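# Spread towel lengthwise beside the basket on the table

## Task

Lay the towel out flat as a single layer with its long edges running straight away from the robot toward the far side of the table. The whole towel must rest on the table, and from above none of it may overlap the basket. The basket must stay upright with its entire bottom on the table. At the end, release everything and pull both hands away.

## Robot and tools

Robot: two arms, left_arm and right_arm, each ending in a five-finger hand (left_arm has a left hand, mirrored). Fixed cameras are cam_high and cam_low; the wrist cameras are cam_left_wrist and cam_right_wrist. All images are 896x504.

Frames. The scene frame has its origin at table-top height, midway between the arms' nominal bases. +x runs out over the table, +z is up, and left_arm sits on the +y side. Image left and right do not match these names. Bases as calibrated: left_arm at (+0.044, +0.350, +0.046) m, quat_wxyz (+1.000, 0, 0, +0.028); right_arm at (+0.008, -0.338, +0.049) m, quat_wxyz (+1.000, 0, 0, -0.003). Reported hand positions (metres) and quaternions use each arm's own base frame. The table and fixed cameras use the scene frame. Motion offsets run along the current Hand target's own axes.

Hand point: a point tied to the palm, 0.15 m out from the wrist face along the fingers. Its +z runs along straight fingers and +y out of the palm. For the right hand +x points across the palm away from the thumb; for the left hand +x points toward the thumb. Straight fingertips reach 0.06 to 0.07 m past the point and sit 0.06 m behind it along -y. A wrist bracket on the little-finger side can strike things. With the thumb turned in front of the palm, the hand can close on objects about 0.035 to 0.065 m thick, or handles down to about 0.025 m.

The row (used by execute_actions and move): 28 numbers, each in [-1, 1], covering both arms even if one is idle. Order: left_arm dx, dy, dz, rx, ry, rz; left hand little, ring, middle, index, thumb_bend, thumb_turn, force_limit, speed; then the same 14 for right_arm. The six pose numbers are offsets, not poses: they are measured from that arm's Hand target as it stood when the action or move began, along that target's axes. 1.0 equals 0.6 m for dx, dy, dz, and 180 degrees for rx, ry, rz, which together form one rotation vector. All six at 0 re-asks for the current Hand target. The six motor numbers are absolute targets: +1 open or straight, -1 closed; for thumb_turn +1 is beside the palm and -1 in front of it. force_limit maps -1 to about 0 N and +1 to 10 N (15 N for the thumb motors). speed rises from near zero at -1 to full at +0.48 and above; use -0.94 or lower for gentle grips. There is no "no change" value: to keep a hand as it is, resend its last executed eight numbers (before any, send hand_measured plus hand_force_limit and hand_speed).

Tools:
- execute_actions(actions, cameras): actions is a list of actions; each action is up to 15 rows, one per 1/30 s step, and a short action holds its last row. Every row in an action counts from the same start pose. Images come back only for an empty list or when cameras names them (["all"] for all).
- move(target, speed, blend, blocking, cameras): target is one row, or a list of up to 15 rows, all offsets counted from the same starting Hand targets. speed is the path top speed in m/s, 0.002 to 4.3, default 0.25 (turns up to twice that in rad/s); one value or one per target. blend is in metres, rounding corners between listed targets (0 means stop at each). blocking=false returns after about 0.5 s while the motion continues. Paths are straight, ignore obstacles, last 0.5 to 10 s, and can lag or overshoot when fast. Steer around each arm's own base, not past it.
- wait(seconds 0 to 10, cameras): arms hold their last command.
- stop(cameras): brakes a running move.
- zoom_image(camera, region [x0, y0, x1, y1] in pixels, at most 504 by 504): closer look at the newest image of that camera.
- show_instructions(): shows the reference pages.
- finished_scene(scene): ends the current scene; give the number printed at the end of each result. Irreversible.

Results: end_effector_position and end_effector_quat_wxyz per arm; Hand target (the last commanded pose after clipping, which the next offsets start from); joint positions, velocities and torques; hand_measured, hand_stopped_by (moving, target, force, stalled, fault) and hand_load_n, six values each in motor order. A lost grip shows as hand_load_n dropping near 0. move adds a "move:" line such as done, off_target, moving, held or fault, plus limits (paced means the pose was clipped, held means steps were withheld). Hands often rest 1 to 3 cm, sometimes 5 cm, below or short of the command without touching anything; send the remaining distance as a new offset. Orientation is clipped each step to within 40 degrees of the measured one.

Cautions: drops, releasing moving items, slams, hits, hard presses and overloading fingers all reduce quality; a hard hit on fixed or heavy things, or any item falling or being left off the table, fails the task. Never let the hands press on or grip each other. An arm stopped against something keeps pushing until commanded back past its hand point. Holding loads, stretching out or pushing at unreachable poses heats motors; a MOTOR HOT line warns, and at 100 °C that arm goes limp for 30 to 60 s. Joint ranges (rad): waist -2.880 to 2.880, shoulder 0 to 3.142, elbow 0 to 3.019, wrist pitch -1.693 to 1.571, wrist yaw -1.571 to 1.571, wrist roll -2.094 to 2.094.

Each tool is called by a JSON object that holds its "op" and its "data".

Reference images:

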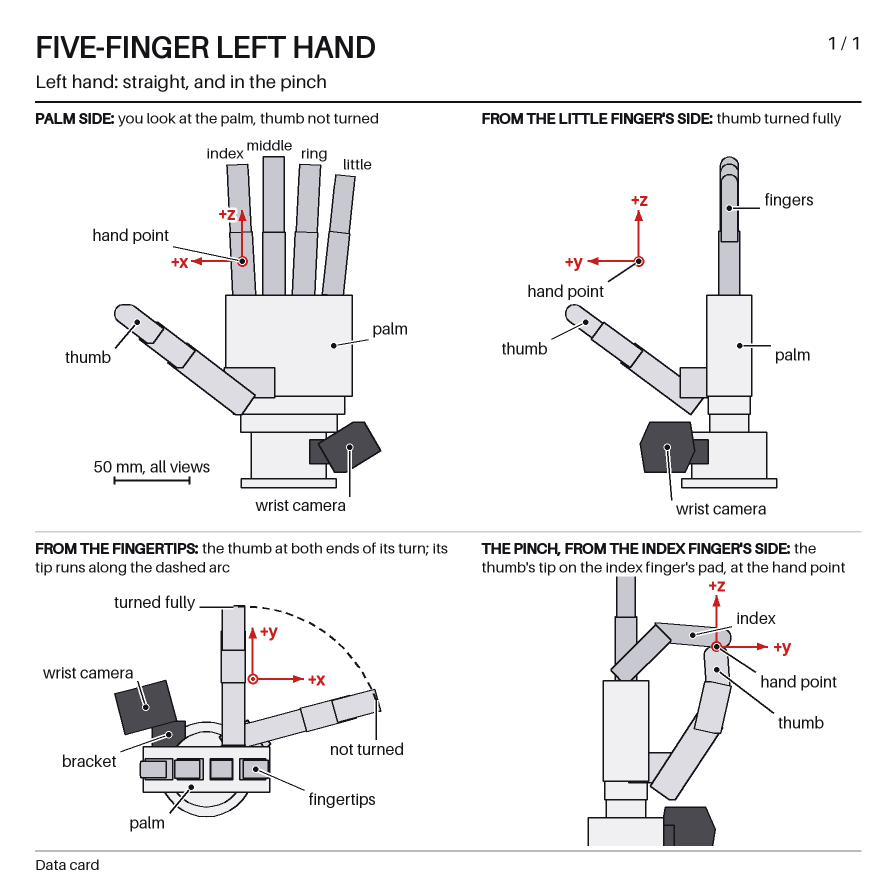

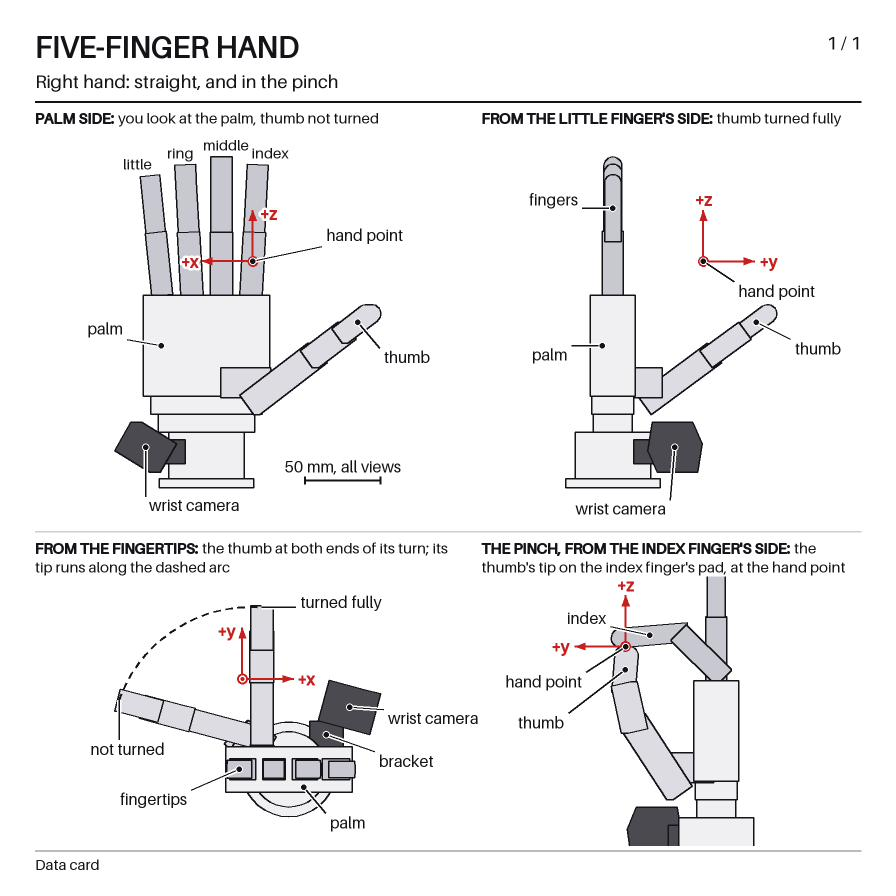

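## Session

{"op": "execute_actions", "data": {"actions": []}}

{"op": "zoom_image", "data": {"camera": "cam_high", "region": [320, 110, 680, 390]}}

Scene clock: 0.00 s.
left_arm: end_effector_position=(+0.7229, -0.1065, +0.0626) hand_measured=(+1.000, +1.000, +1.000, +1.000, +1.000, +1.000) hand_load_n=(+0.0, +0.0, +0.0, +0.0, +0.0, +0.0) hand_stopped_by=(target, target, target, target, target, target) hand_force_limit=0.00 hand_speed=-0.80 end_effector_quat_wxyz=(+0.609, +0.118, +0.783, -0.038) | right_arm: end_effector_position=(+0.1601, +0.4828, +0.1104) hand_measured=(+1.000, +1.000, +1.000, +1.000, +1.000, +1.000) hand_load_n=(+0.0, +0.0, +0.0, +0.0, +0.0, +0.0) hand_stopped_by=(target, target, target, target, target, target) hand_force_limit=0.00 hand_speed=-0.80 end_effector_quat_wxyz=(-0.070, +0.944, -0.320, +0.034)
Joint positions: left_arm=[-0.238 1.978 1.094 0.627 -0.024 1.651] | right_arm=[1.185 1.737 1.452 -1.141 0.059 0.263]
Joint velocities: within noise
Joint torques (N m): no reading
Heat: left arm: hottest elbow 31 °C; right arm: hottest elbow 30 °C.
Hand target: left_arm +0.7308, -0.1084, +0.0762; +0.620, +0.117, +0.775, -0.039 | right_arm +0.1636, +0.4915, +0.1217; -0.086, +0.943, -0.320, +0.035

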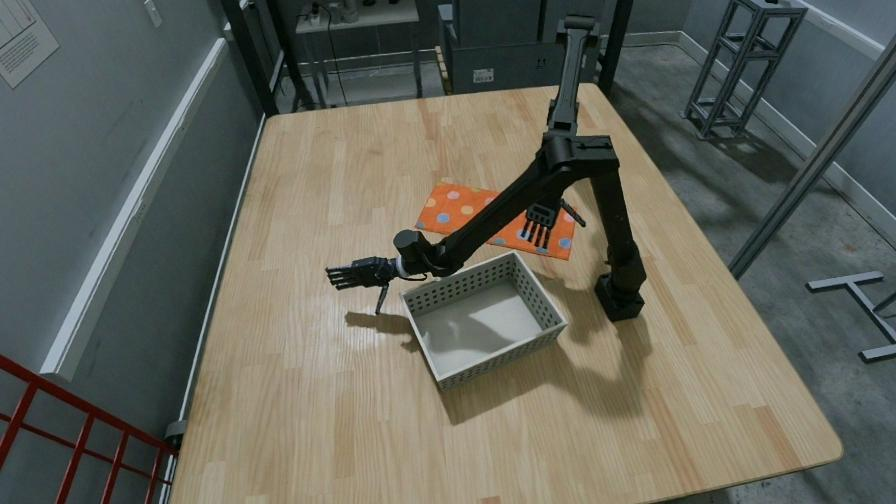

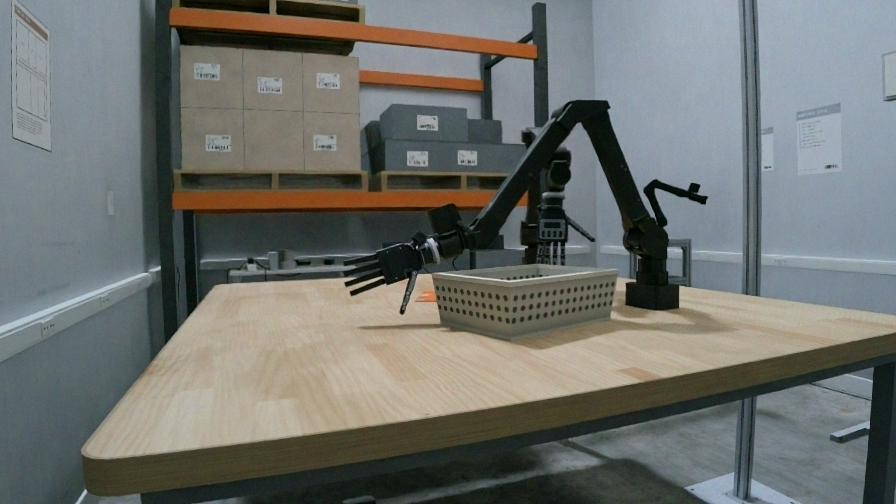

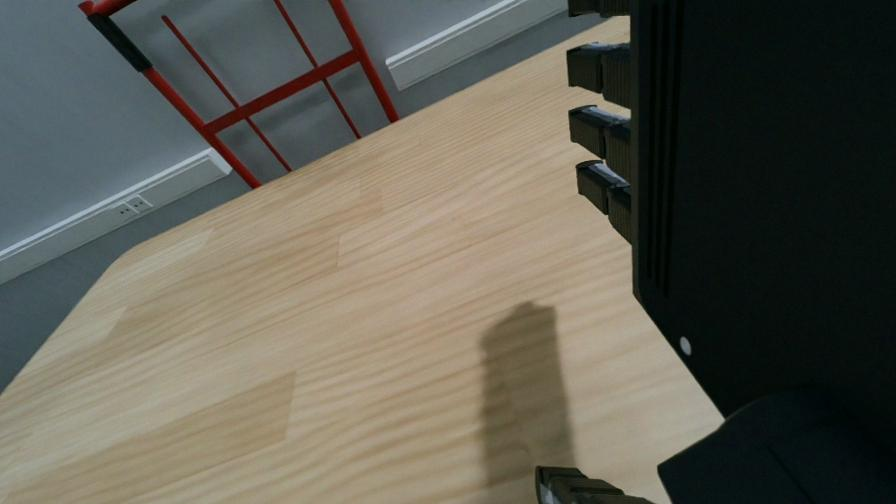

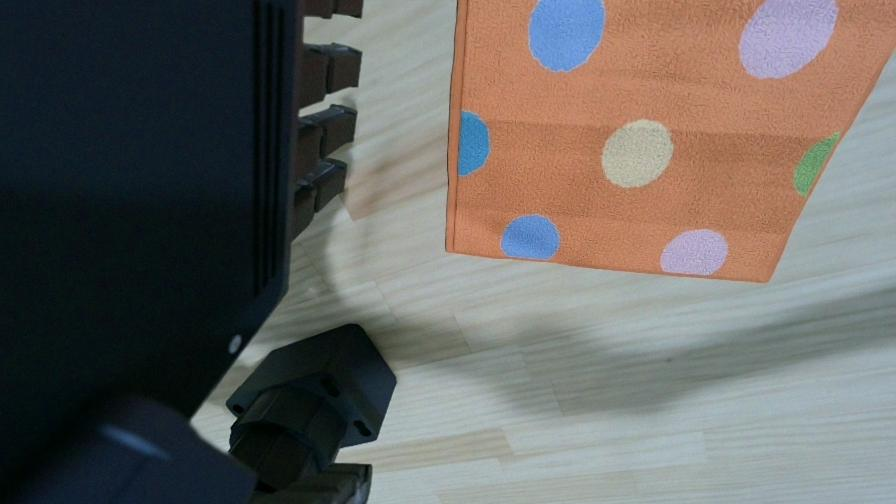

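Scaled by 1.400 from the camera's 896x504 image, which has a finer 1280x720 frame.

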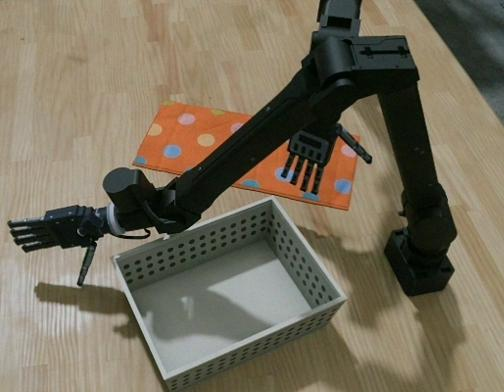

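{"op": "move", "data": {"target": [[-0.3313,-0.0217,-0.3812,0.0725,0.1226,-0.0819,0,0,0,0,1,1,0,-0.2,0.29,-0.02,0.0764,0.1047,0.0518,0.0924,0,0,0,0,1,1,0,-0.2],[-0.1208,-0.3808,-0.969,0.2176,0.3678,-0.2456,0,0,0,0,1,1,0,-0.2,0.5885,-0.0402,0.1527,0.2093,0.1035,0.1848,0,0,0,0,1,1,0,-0.2]], "speed": 0.35, "blend": 0.06, "cameras": ["cam_high"]}}

Scene clock: 109.73 s.
left_arm: end_effector_position=(+0.1418, -0.2185, +0.2619) hand_measured=(+0.000, +0.000, +0.000, +0.000, +1.000, +1.000) hand_load_n=(+0.0, +0.0, +0.0, +0.0, +0.0, -0.5) hand_stopped_by=(target, target, target, target, target, target) hand_force_limit=0.00 hand_speed=-0.20 end_effector_quat_wxyz=(-0.011, +0.023, +0.907, -0.421) | right_arm: end_effector_position=(+0.4641, +0.3117, +0.0426) hand_measured=(+0.000, +0.000, +0.000, +0.000, +1.000, +1.000) hand_load_n=(+0.0, +0.0, +0.0, +0.0, +0.5, +0.0) hand_stopped_by=(target, target, target, target, target, target) hand_force_limit=0.00 hand_speed=-0.20 end_effector_quat_wxyz=(-0.334, +0.721, -0.552, +0.252)
Joint positions: left_arm=[-0.553 0.765 0.911 -1.201 0.734 0.866] | right_arm=[0.602 1.59 0.898 -0.043 0.25 0.227]
Joint torques (N m): left_arm=[-0.26 -3.37 7.97 1.73 0.43 -0.13] | right_arm=[-0.62 -11.63 5.83 2.48 0.17 -0.1]
Heat: left arm: hottest elbow 35 °C; right arm: hottest elbow 38 °C.
Hand target: left_arm +0.1397, -0.2201, +0.2595; -0.010, +0.025, +0.906, -0.422 | right_arm +0.4691, +0.3079, +0.0400; -0.335, +0.719, -0.552, +0.256
Off the commanded pose: left_arm 0.004 m, 0 deg | right_arm 0.007 m, 1 deg.
move: done
Images, in order (width x height): cam_high 896x504.

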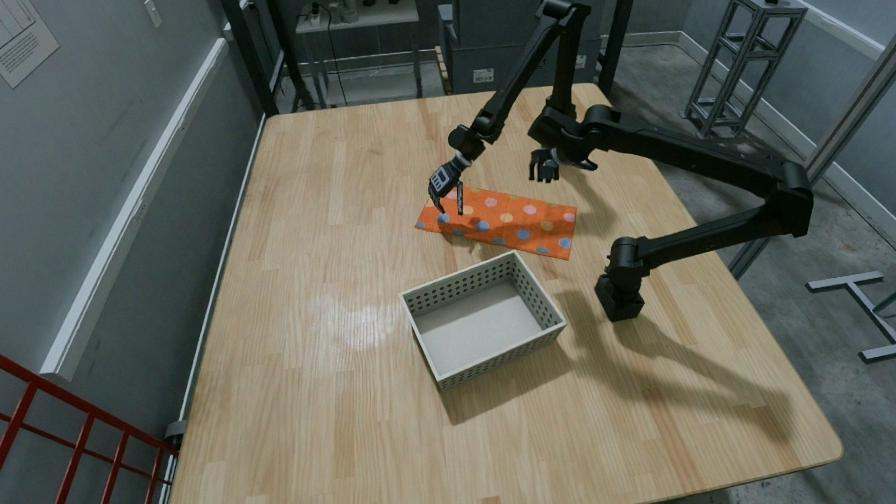

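{"op": "move", "data": {"target": [0.1763,0.1955,0.3882,0,0,0,0,0,0,0,1,1,0,-0.2,0,0.0447,0.0375,0,0,0,0,0,0,0,1,1,0,-0.2], "speed": 0.2, "cameras": ["cam_high","cam_left_wrist","cam_right_wrist"]}}

Scene clock: 122.27 s.
left_arm: end_effector_position=(+0.0330, -0.3172, +0.0227) hand_measured=(+0.000, +0.000, +0.000, +0.000, +1.000, +1.000) hand_load_n=(+0.0, +0.0, +0.0, +0.0, +0.0, +0.0) hand_stopped_by=(target, target, target, target, target, target) hand_force_limit=0.00 hand_speed=-0.20 end_effector_quat_wxyz=(-0.008, +0.025, +0.906, -0.422) | right_arm: end_effector_position=(+0.4650, +0.3123, +0.0089) hand_measured=(+0.000, +0.000, +0.000, +0.000, +1.000, +1.000) hand_load_n=(+0.0, +0.5, +0.0, +0.5, +0.0, +0.0) hand_stopped_by=(target, target, target, target, target, target) hand_force_limit=0.00 hand_speed=-0.20 end_effector_quat_wxyz=(-0.335, +0.721, -0.552, +0.252)
Joint positions: left_arm=[-1.254 0.979 0.303 -0.057 0.275 0.249] | right_arm=[0.602 1.66 0.868 0.059 0.25 0.227]
Joint torques (N m): left_arm=[-0.67 -2.96 6.84 2.24 0.07 -0.14] | right_arm=[-0.62 -11.93 5.26 2.48 0.18 -0.1]
Heat: left arm: hottest elbow 35 °C; right arm: hottest elbow 37 °C.
Hand target: left_arm +0.0292, -0.3172, +0.0196; -0.010, +0.025, +0.906, -0.422 | right_arm +0.4689, +0.3079, +0.0050; -0.335, +0.719, -0.552, +0.256
Off the commanded pose: left_arm 0.005 m, 0 deg | right_arm 0.007 m, 1 deg.
move: done
Images, in order (width x height): cam_high 896x504, cam_left_wrist 896x504, cam_right_wrist 896x504.

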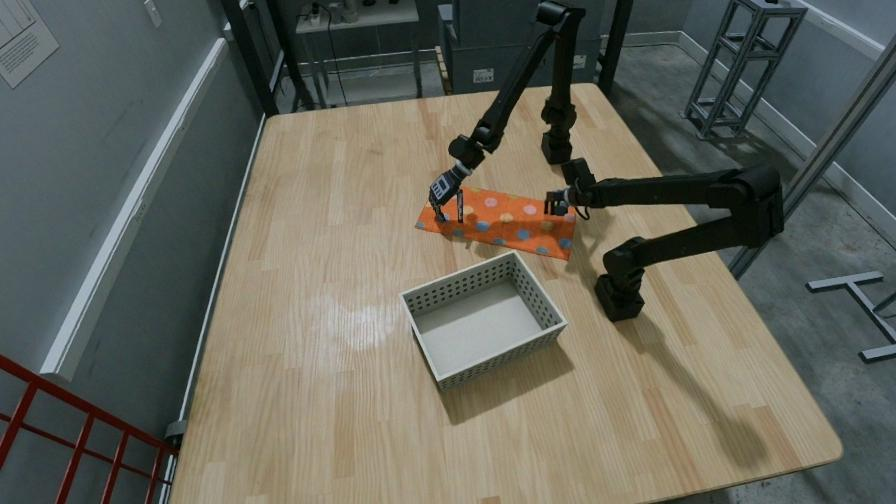

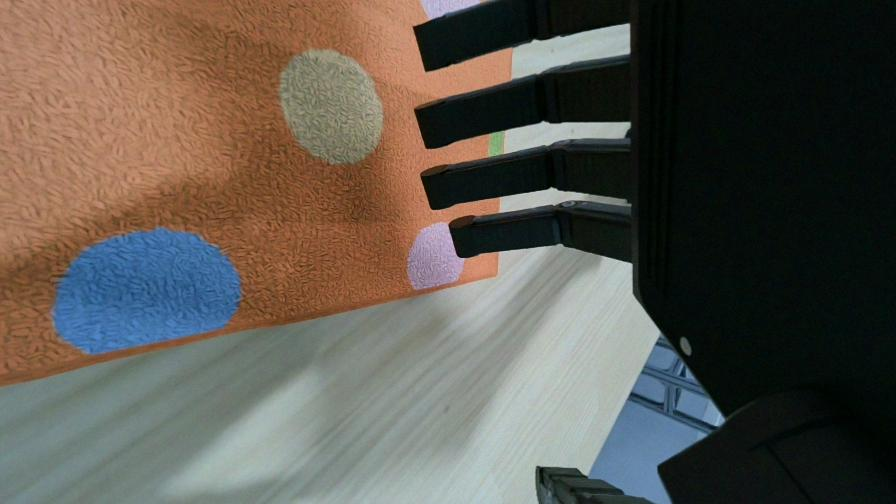

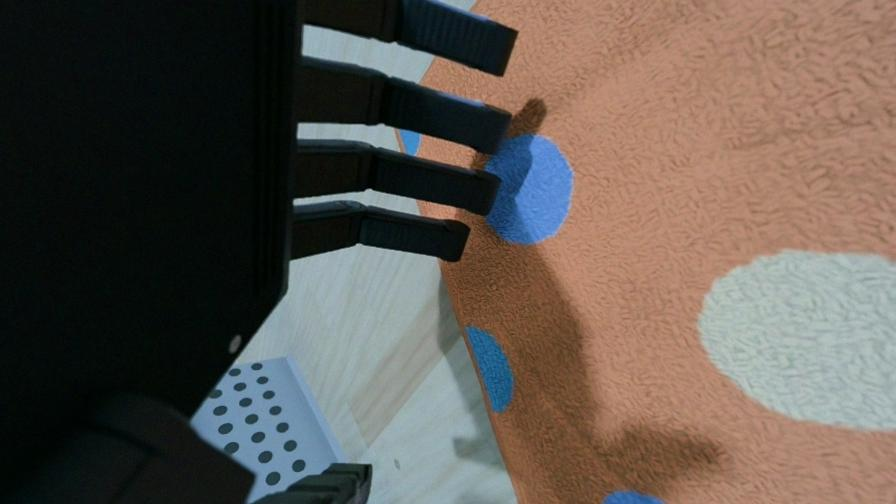

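{"op": "move", "data": {"target": [0,0.0434,0.0364,0,0,0,0,0,0,0,1,1,0,-0.2,0,0.0255,0.0214,0,0,0,0,0,0,0,1,1,0,-0.2], "speed": 0.1, "cameras": ["cam_left_wrist","cam_right_wrist"]}}

Scene clock: 137.67 s.
left_arm: end_effector_position=(+0.0334, -0.3186, -0.0111) hand_measured=(+0.000, +0.000, +0.000, +0.000, +1.000, +1.000) hand_load_n=(+0.0, +0.0, +0.0, +0.0, +0.0, +0.0) hand_stopped_by=(target, target, target, target, target, target) hand_force_limit=0.00 hand_speed=-0.20 end_effector_quat_wxyz=(-0.007, +0.025, +0.906, -0.422) | right_arm: end_effector_position=(+0.4674, +0.3140, -0.0052) hand_measured=(+0.000, +0.000, +0.000, +0.000, +1.000, +1.000) hand_load_n=(+0.0, +0.0, -1.0, +0.0, +0.0, +0.0) hand_stopped_by=(target, target, target, target, target, target) hand_force_limit=0.00 hand_speed=-0.20 end_effector_quat_wxyz=(-0.341, +0.718, -0.551, +0.254)
Joint positions: left_arm=[-1.254 1.124 0.255 0.138 0.275 0.248] | right_arm=[0.602 1.696 0.857 0.119 0.25 0.227]
Joint torques (N m): left_arm=[-0.56 -3.72 5.61 2.19 0.09 -0.13] | right_arm=[-0.62 -11.46 4.85 2.44 0.16 -0.1]
Heat: left arm: hottest elbow 35 °C; right arm: hottest elbow 36 °C.
Hand target: left_arm +0.0293, -0.3171, -0.0145; -0.010, +0.025, +0.906, -0.422 | right_arm +0.4689, +0.3080, -0.0148; -0.335, +0.719, -0.552, +0.256
Off the commanded pose: left_arm 0.005 m, 0 deg | right_arm 0.012 m, 1 deg.
move: off_target (right_arm)
Images, in order (width x height): cam_left_wrist 896x504, cam_right_wrist 896x504.

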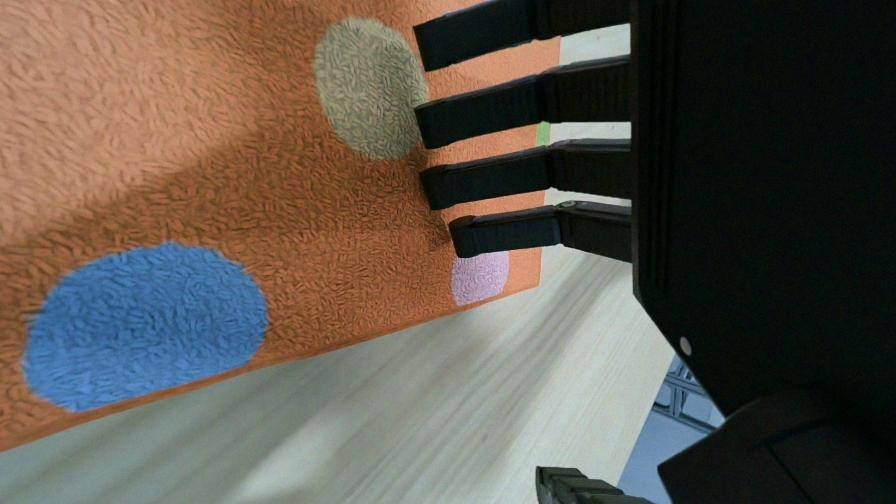

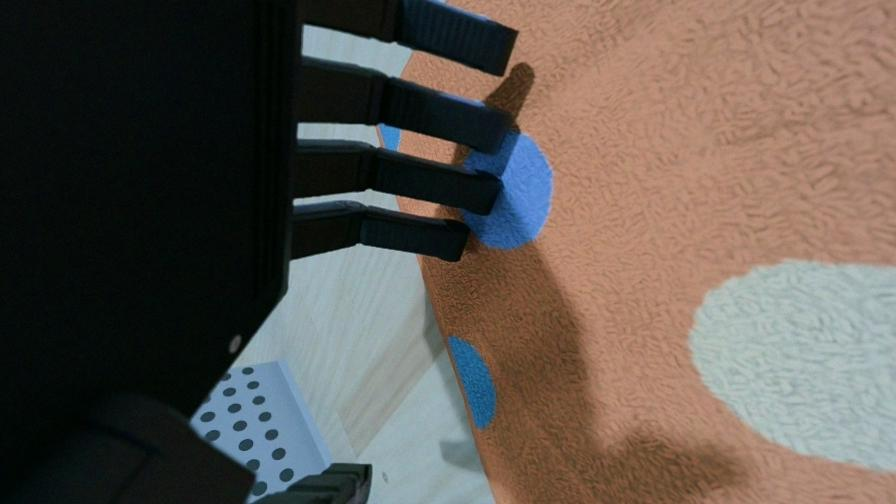

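{"op": "move", "data": {"target": [[0,0.0128,0.0107,0,0,0,0,0,0,0,1,1,0,-0.2,0,0.0051,0.0043,0,0,0,0,0,0,0,1,1,0,-0.2],[0,-0.0783,0.1192,0,-0.0872,-0.0732,0,0,0,0,1,1,0,-0.2,-0.1207,-0.0157,0.0291,0,-0.0872,-0.0732,0,0,0,0,1,1,0,-0.2]], "speed": 0.08, "cameras": ["cam_high","cam_left_wrist","cam_right_wrist"]}}

Scene clock: 163.90 s.
left_arm: end_effector_position=(+0.0308, -0.3997, -0.0152) hand_measured=(+0.000, +0.000, +0.000, +0.000, +1.000, +1.000) hand_load_n=(+0.0, +0.5, -5.5, -0.5, -0.5, +0.0) hand_stopped_by=(target, target, target, target, target, target) hand_force_limit=0.00 hand_speed=-0.20 end_effector_quat_wxyz=(+0.070, -0.138, +0.888, -0.432) | right_arm: end_effector_position=(+0.4728, +0.3699, -0.0058) hand_measured=(+0.000, +0.000, +0.000, +0.000, +1.000, +1.000) hand_load_n=(+0.0, +0.0, -2.0, +0.0, +0.0, -0.5) hand_stopped_by=(target, target, target, target, target, target) hand_force_limit=0.00 hand_speed=-0.20 end_effector_quat_wxyz=(-0.384, +0.794, -0.424, +0.204)
Joint positions: left_arm=[-1.484 1.362 0.385 0.3 -0.18 -0.136] | right_arm=[0.618 1.776 0.956 0.15 0.019 0.018]
Joint torques (N m): left_arm=[-0.56 -4.13 7.41 1.1 0.03 -0.16] | right_arm=[1.85 -11.28 7.49 1.03 -0.22 -0.08]
Heat: left arm: hottest elbow 33 °C; right arm: hottest elbow 35 °C.
Hand target: left_arm +0.0246, -0.4020, -0.0245; +0.065, -0.136, +0.896, -0.418 | right_arm +0.4688, +0.3828, -0.0190; -0.375, +0.806, -0.415, +0.193
Off the commanded pose: left_arm 0.011 m, 2 deg | right_arm 0.019 m, 2 deg.
move: off_target (left_arm, right_arm)
Images, in order (width x height): cam_high 896x504, cam_left_wrist 896x504, cam_right_wrist 896x504.

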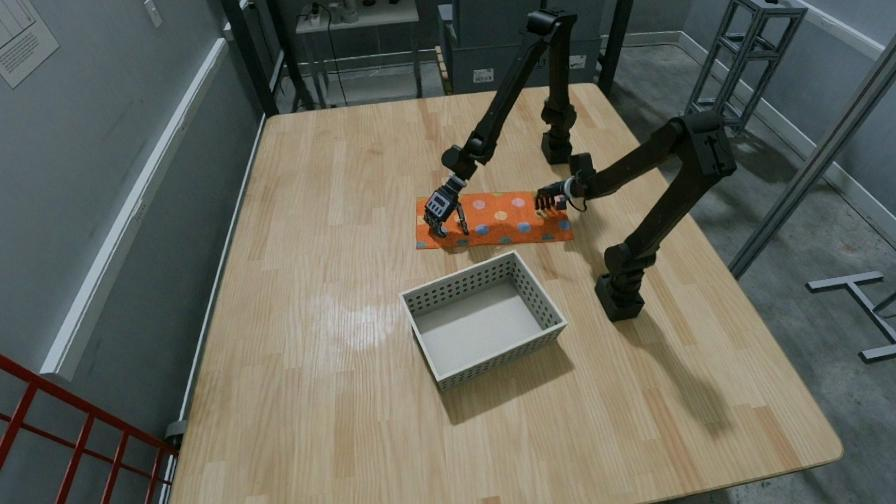

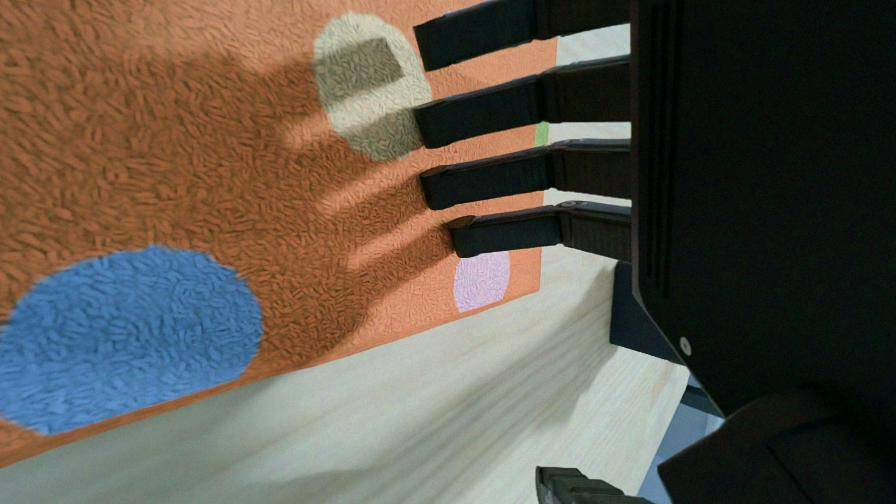

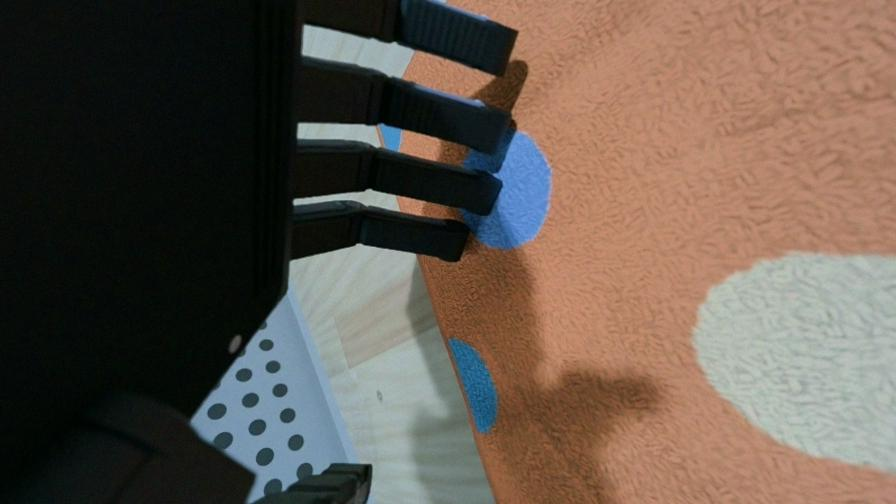

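{"op": "move", "data": {"target": [0.0072,-0.0122,0.0145,0,-0.0106,-0.0089,0,0,0,0,1,1,0,-0.2,-0.0203,-0.0093,0.0112,0,-0.0106,-0.0089,0,0,0,0,1,1,0,-0.2], "speed": 0.08, "cameras": ["cam_high"]}}

{"op": "zoom_image", "data": {"camera": "cam_high", "region": [400, 170, 600, 270]}}

Scene clock: 178.20 s.
left_arm: end_effector_position=(+0.0312, -0.4117, -0.0149) hand_measured=(+0.000, +0.000, +0.000, +0.000, +1.000, +1.000) hand_load_n=(-0.5, +0.5, -5.0, +0.0, +0.0, +0.0) hand_stopped_by=(target, target, target, target, target, target) hand_force_limit=0.00 hand_speed=-0.20 end_effector_quat_wxyz=(+0.080, -0.158, +0.884, -0.432) | right_arm: end_effector_position=(+0.4725, +0.3848, -0.0055) hand_measured=(+0.000, +0.000, +0.000, +0.000, +1.000, +1.000) hand_load_n=(+0.0, +0.0, -2.5, +0.0, +0.0, +0.0) hand_stopped_by=(target, target, target, target, target, target) hand_force_limit=0.00 hand_speed=-0.20 end_effector_quat_wxyz=(-0.388, +0.804, -0.406, +0.195)
Joint positions: left_arm=[-1.505 1.392 0.415 0.295 -0.231 -0.178] | right_arm=[0.633 1.795 0.987 0.136 -0.003 -0.001]
Joint torques (N m): left_arm=[-0.67 -4.72 7.62 0.84 0.06 -0.18] | right_arm=[1.79 -11.52 7.58 1.09 -0.22 -0.07]
Heat: left arm: hottest elbow 34 °C; right arm: hottest elbow 34 °C.
Hand target: left_arm +0.0240, -0.4142, -0.0244; +0.074, -0.156, +0.893, -0.416 | right_arm +0.4689, +0.3978, -0.0191; -0.380, +0.815, -0.398, +0.184
Off the commanded pose: left_arm 0.012 m, 2 deg | right_arm 0.019 m, 2 deg.
move: off_target (left_arm, right_arm)
Images, in order (width x height): cam_high 896x504.

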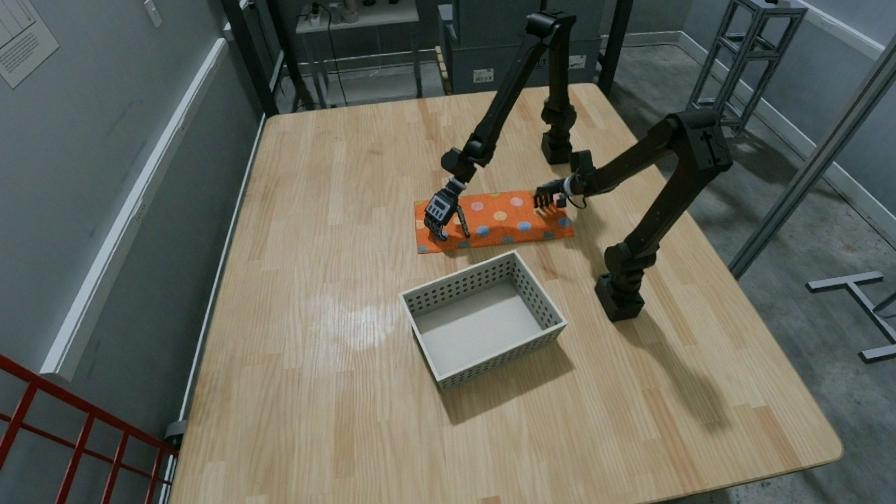

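Scaled by 2.520 from the camera's 896x504 image, which has a finer 1280x720 frame.

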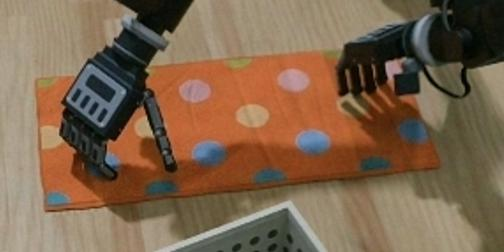

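{"op": "move", "data": {"target": [[0,-0.09,-0.075,0,0,0,0,0,0,0,1,1,0,-0.2,0,-0.09,-0.075,0,0,0,0,0,0,0,1,1,0,-0.2],[0,-0.2272,-0.2997,0,0,0,0,0,0,0,1,1,0,-0.2,0,-0.1737,-0.3635,0,0,0,0,0,0,0,1,1,0,-0.2]], "speed": 0.15, "blend": 0.02, "cameras": ["cam_high","cam_left_wrist","cam_right_wrist"]}}

{"op": "zoom_image", "data": {"camera": "cam_high", "region": [400, 170, 600, 270]}}

Scene clock: 206.23 s.
left_arm: end_effector_position=(+0.0102, -0.3498, +0.1609) hand_measured=(+0.000, +0.000, +0.000, +0.000, +1.000, +1.000) hand_load_n=(+0.0, +0.5, +0.0, +0.0, +0.0, +0.0) hand_stopped_by=(target, target, target, target, target, target) hand_force_limit=0.00 hand_speed=-0.20 end_effector_quat_wxyz=(+0.081, -0.154, +0.905, -0.389) | right_arm: end_effector_position=(+0.3882, +0.3286, +0.1842) hand_measured=(+0.000, +0.000, +0.000, +0.000, +1.000, +1.000) hand_load_n=(+0.0, +0.0, +0.0, +0.0, +0.0, +0.0) hand_stopped_by=(target, target, target, target, target, target) hand_force_limit=0.00 hand_speed=-0.20 end_effector_quat_wxyz=(-0.368, +0.816, -0.407, +0.180)
Joint positions: left_arm=[-1.567 0.835 0.662 -0.614 -0.267 -0.223] | right_arm=[0.639 1.285 1.005 -0.446 -0.01 -0.001]
Joint torques (N m): left_arm=[-0.38 -4.13 14.8 1.39 -0.26 -0.12] | right_arm=[0.97 -10.23 9.35 1.44 -0.1 -0.09]
Heat: left arm: hottest elbow 34 °C; right arm: hottest elbow 37 °C.
Hand target: left_arm +0.0063, -0.3670, +0.1955; +0.074, -0.156, +0.893, -0.416 | right_arm +0.3905, +0.3361, +0.2012; -0.380, +0.815, -0.398, +0.184
Off the commanded pose: left_arm 0.039 m, 3 deg | right_arm 0.019 m, 2 deg.
move: off_target (left_arm, right_arm)
Images, in order (width x height): cam_high 896x504, cam_left_wrist 896x504, cam_right_wrist 896x504.

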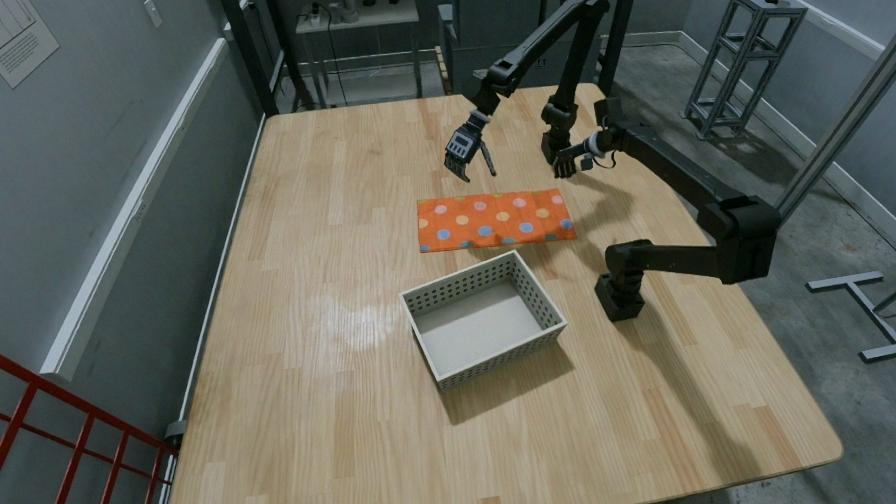

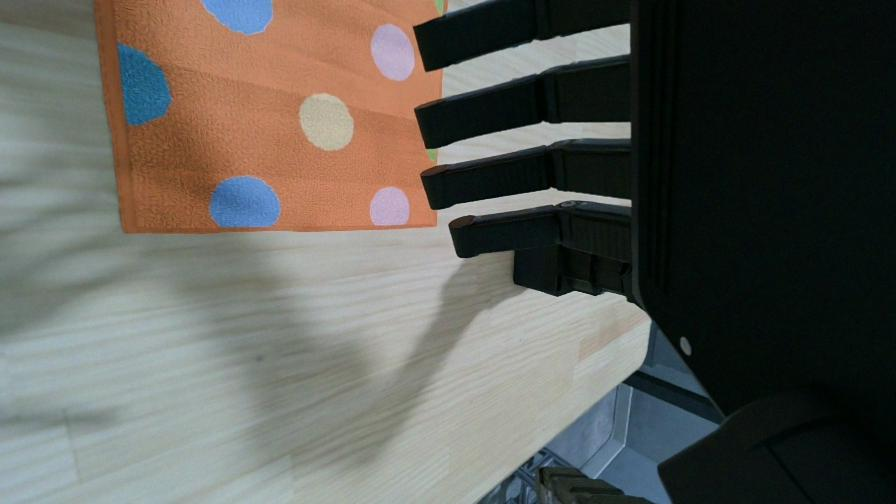

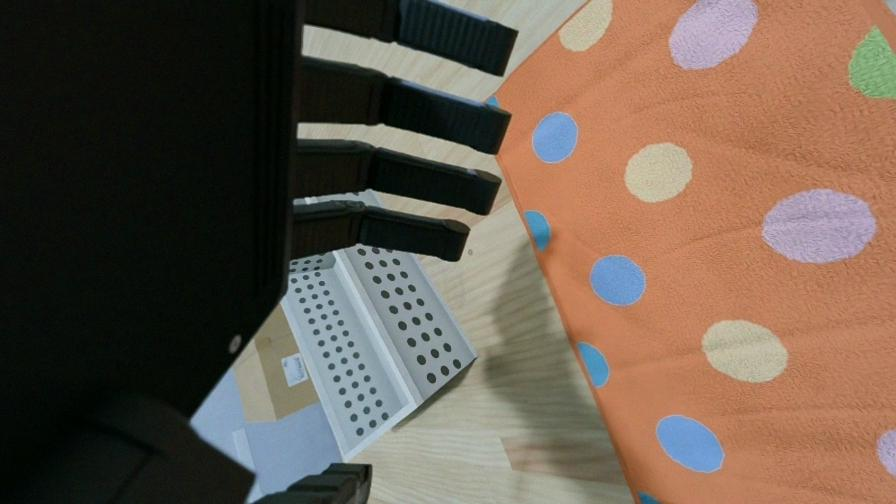

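Scaled by 2.520 from the camera's 896x504 image, which has a finer 1280x720 frame.

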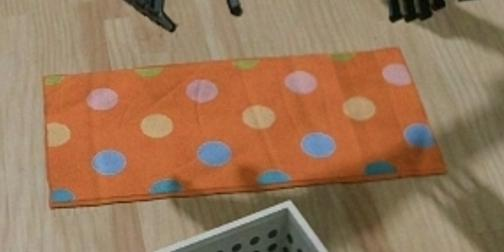

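{"op": "finished_scene", "data": {"scene": 2}}

The scene is finished: the task was done.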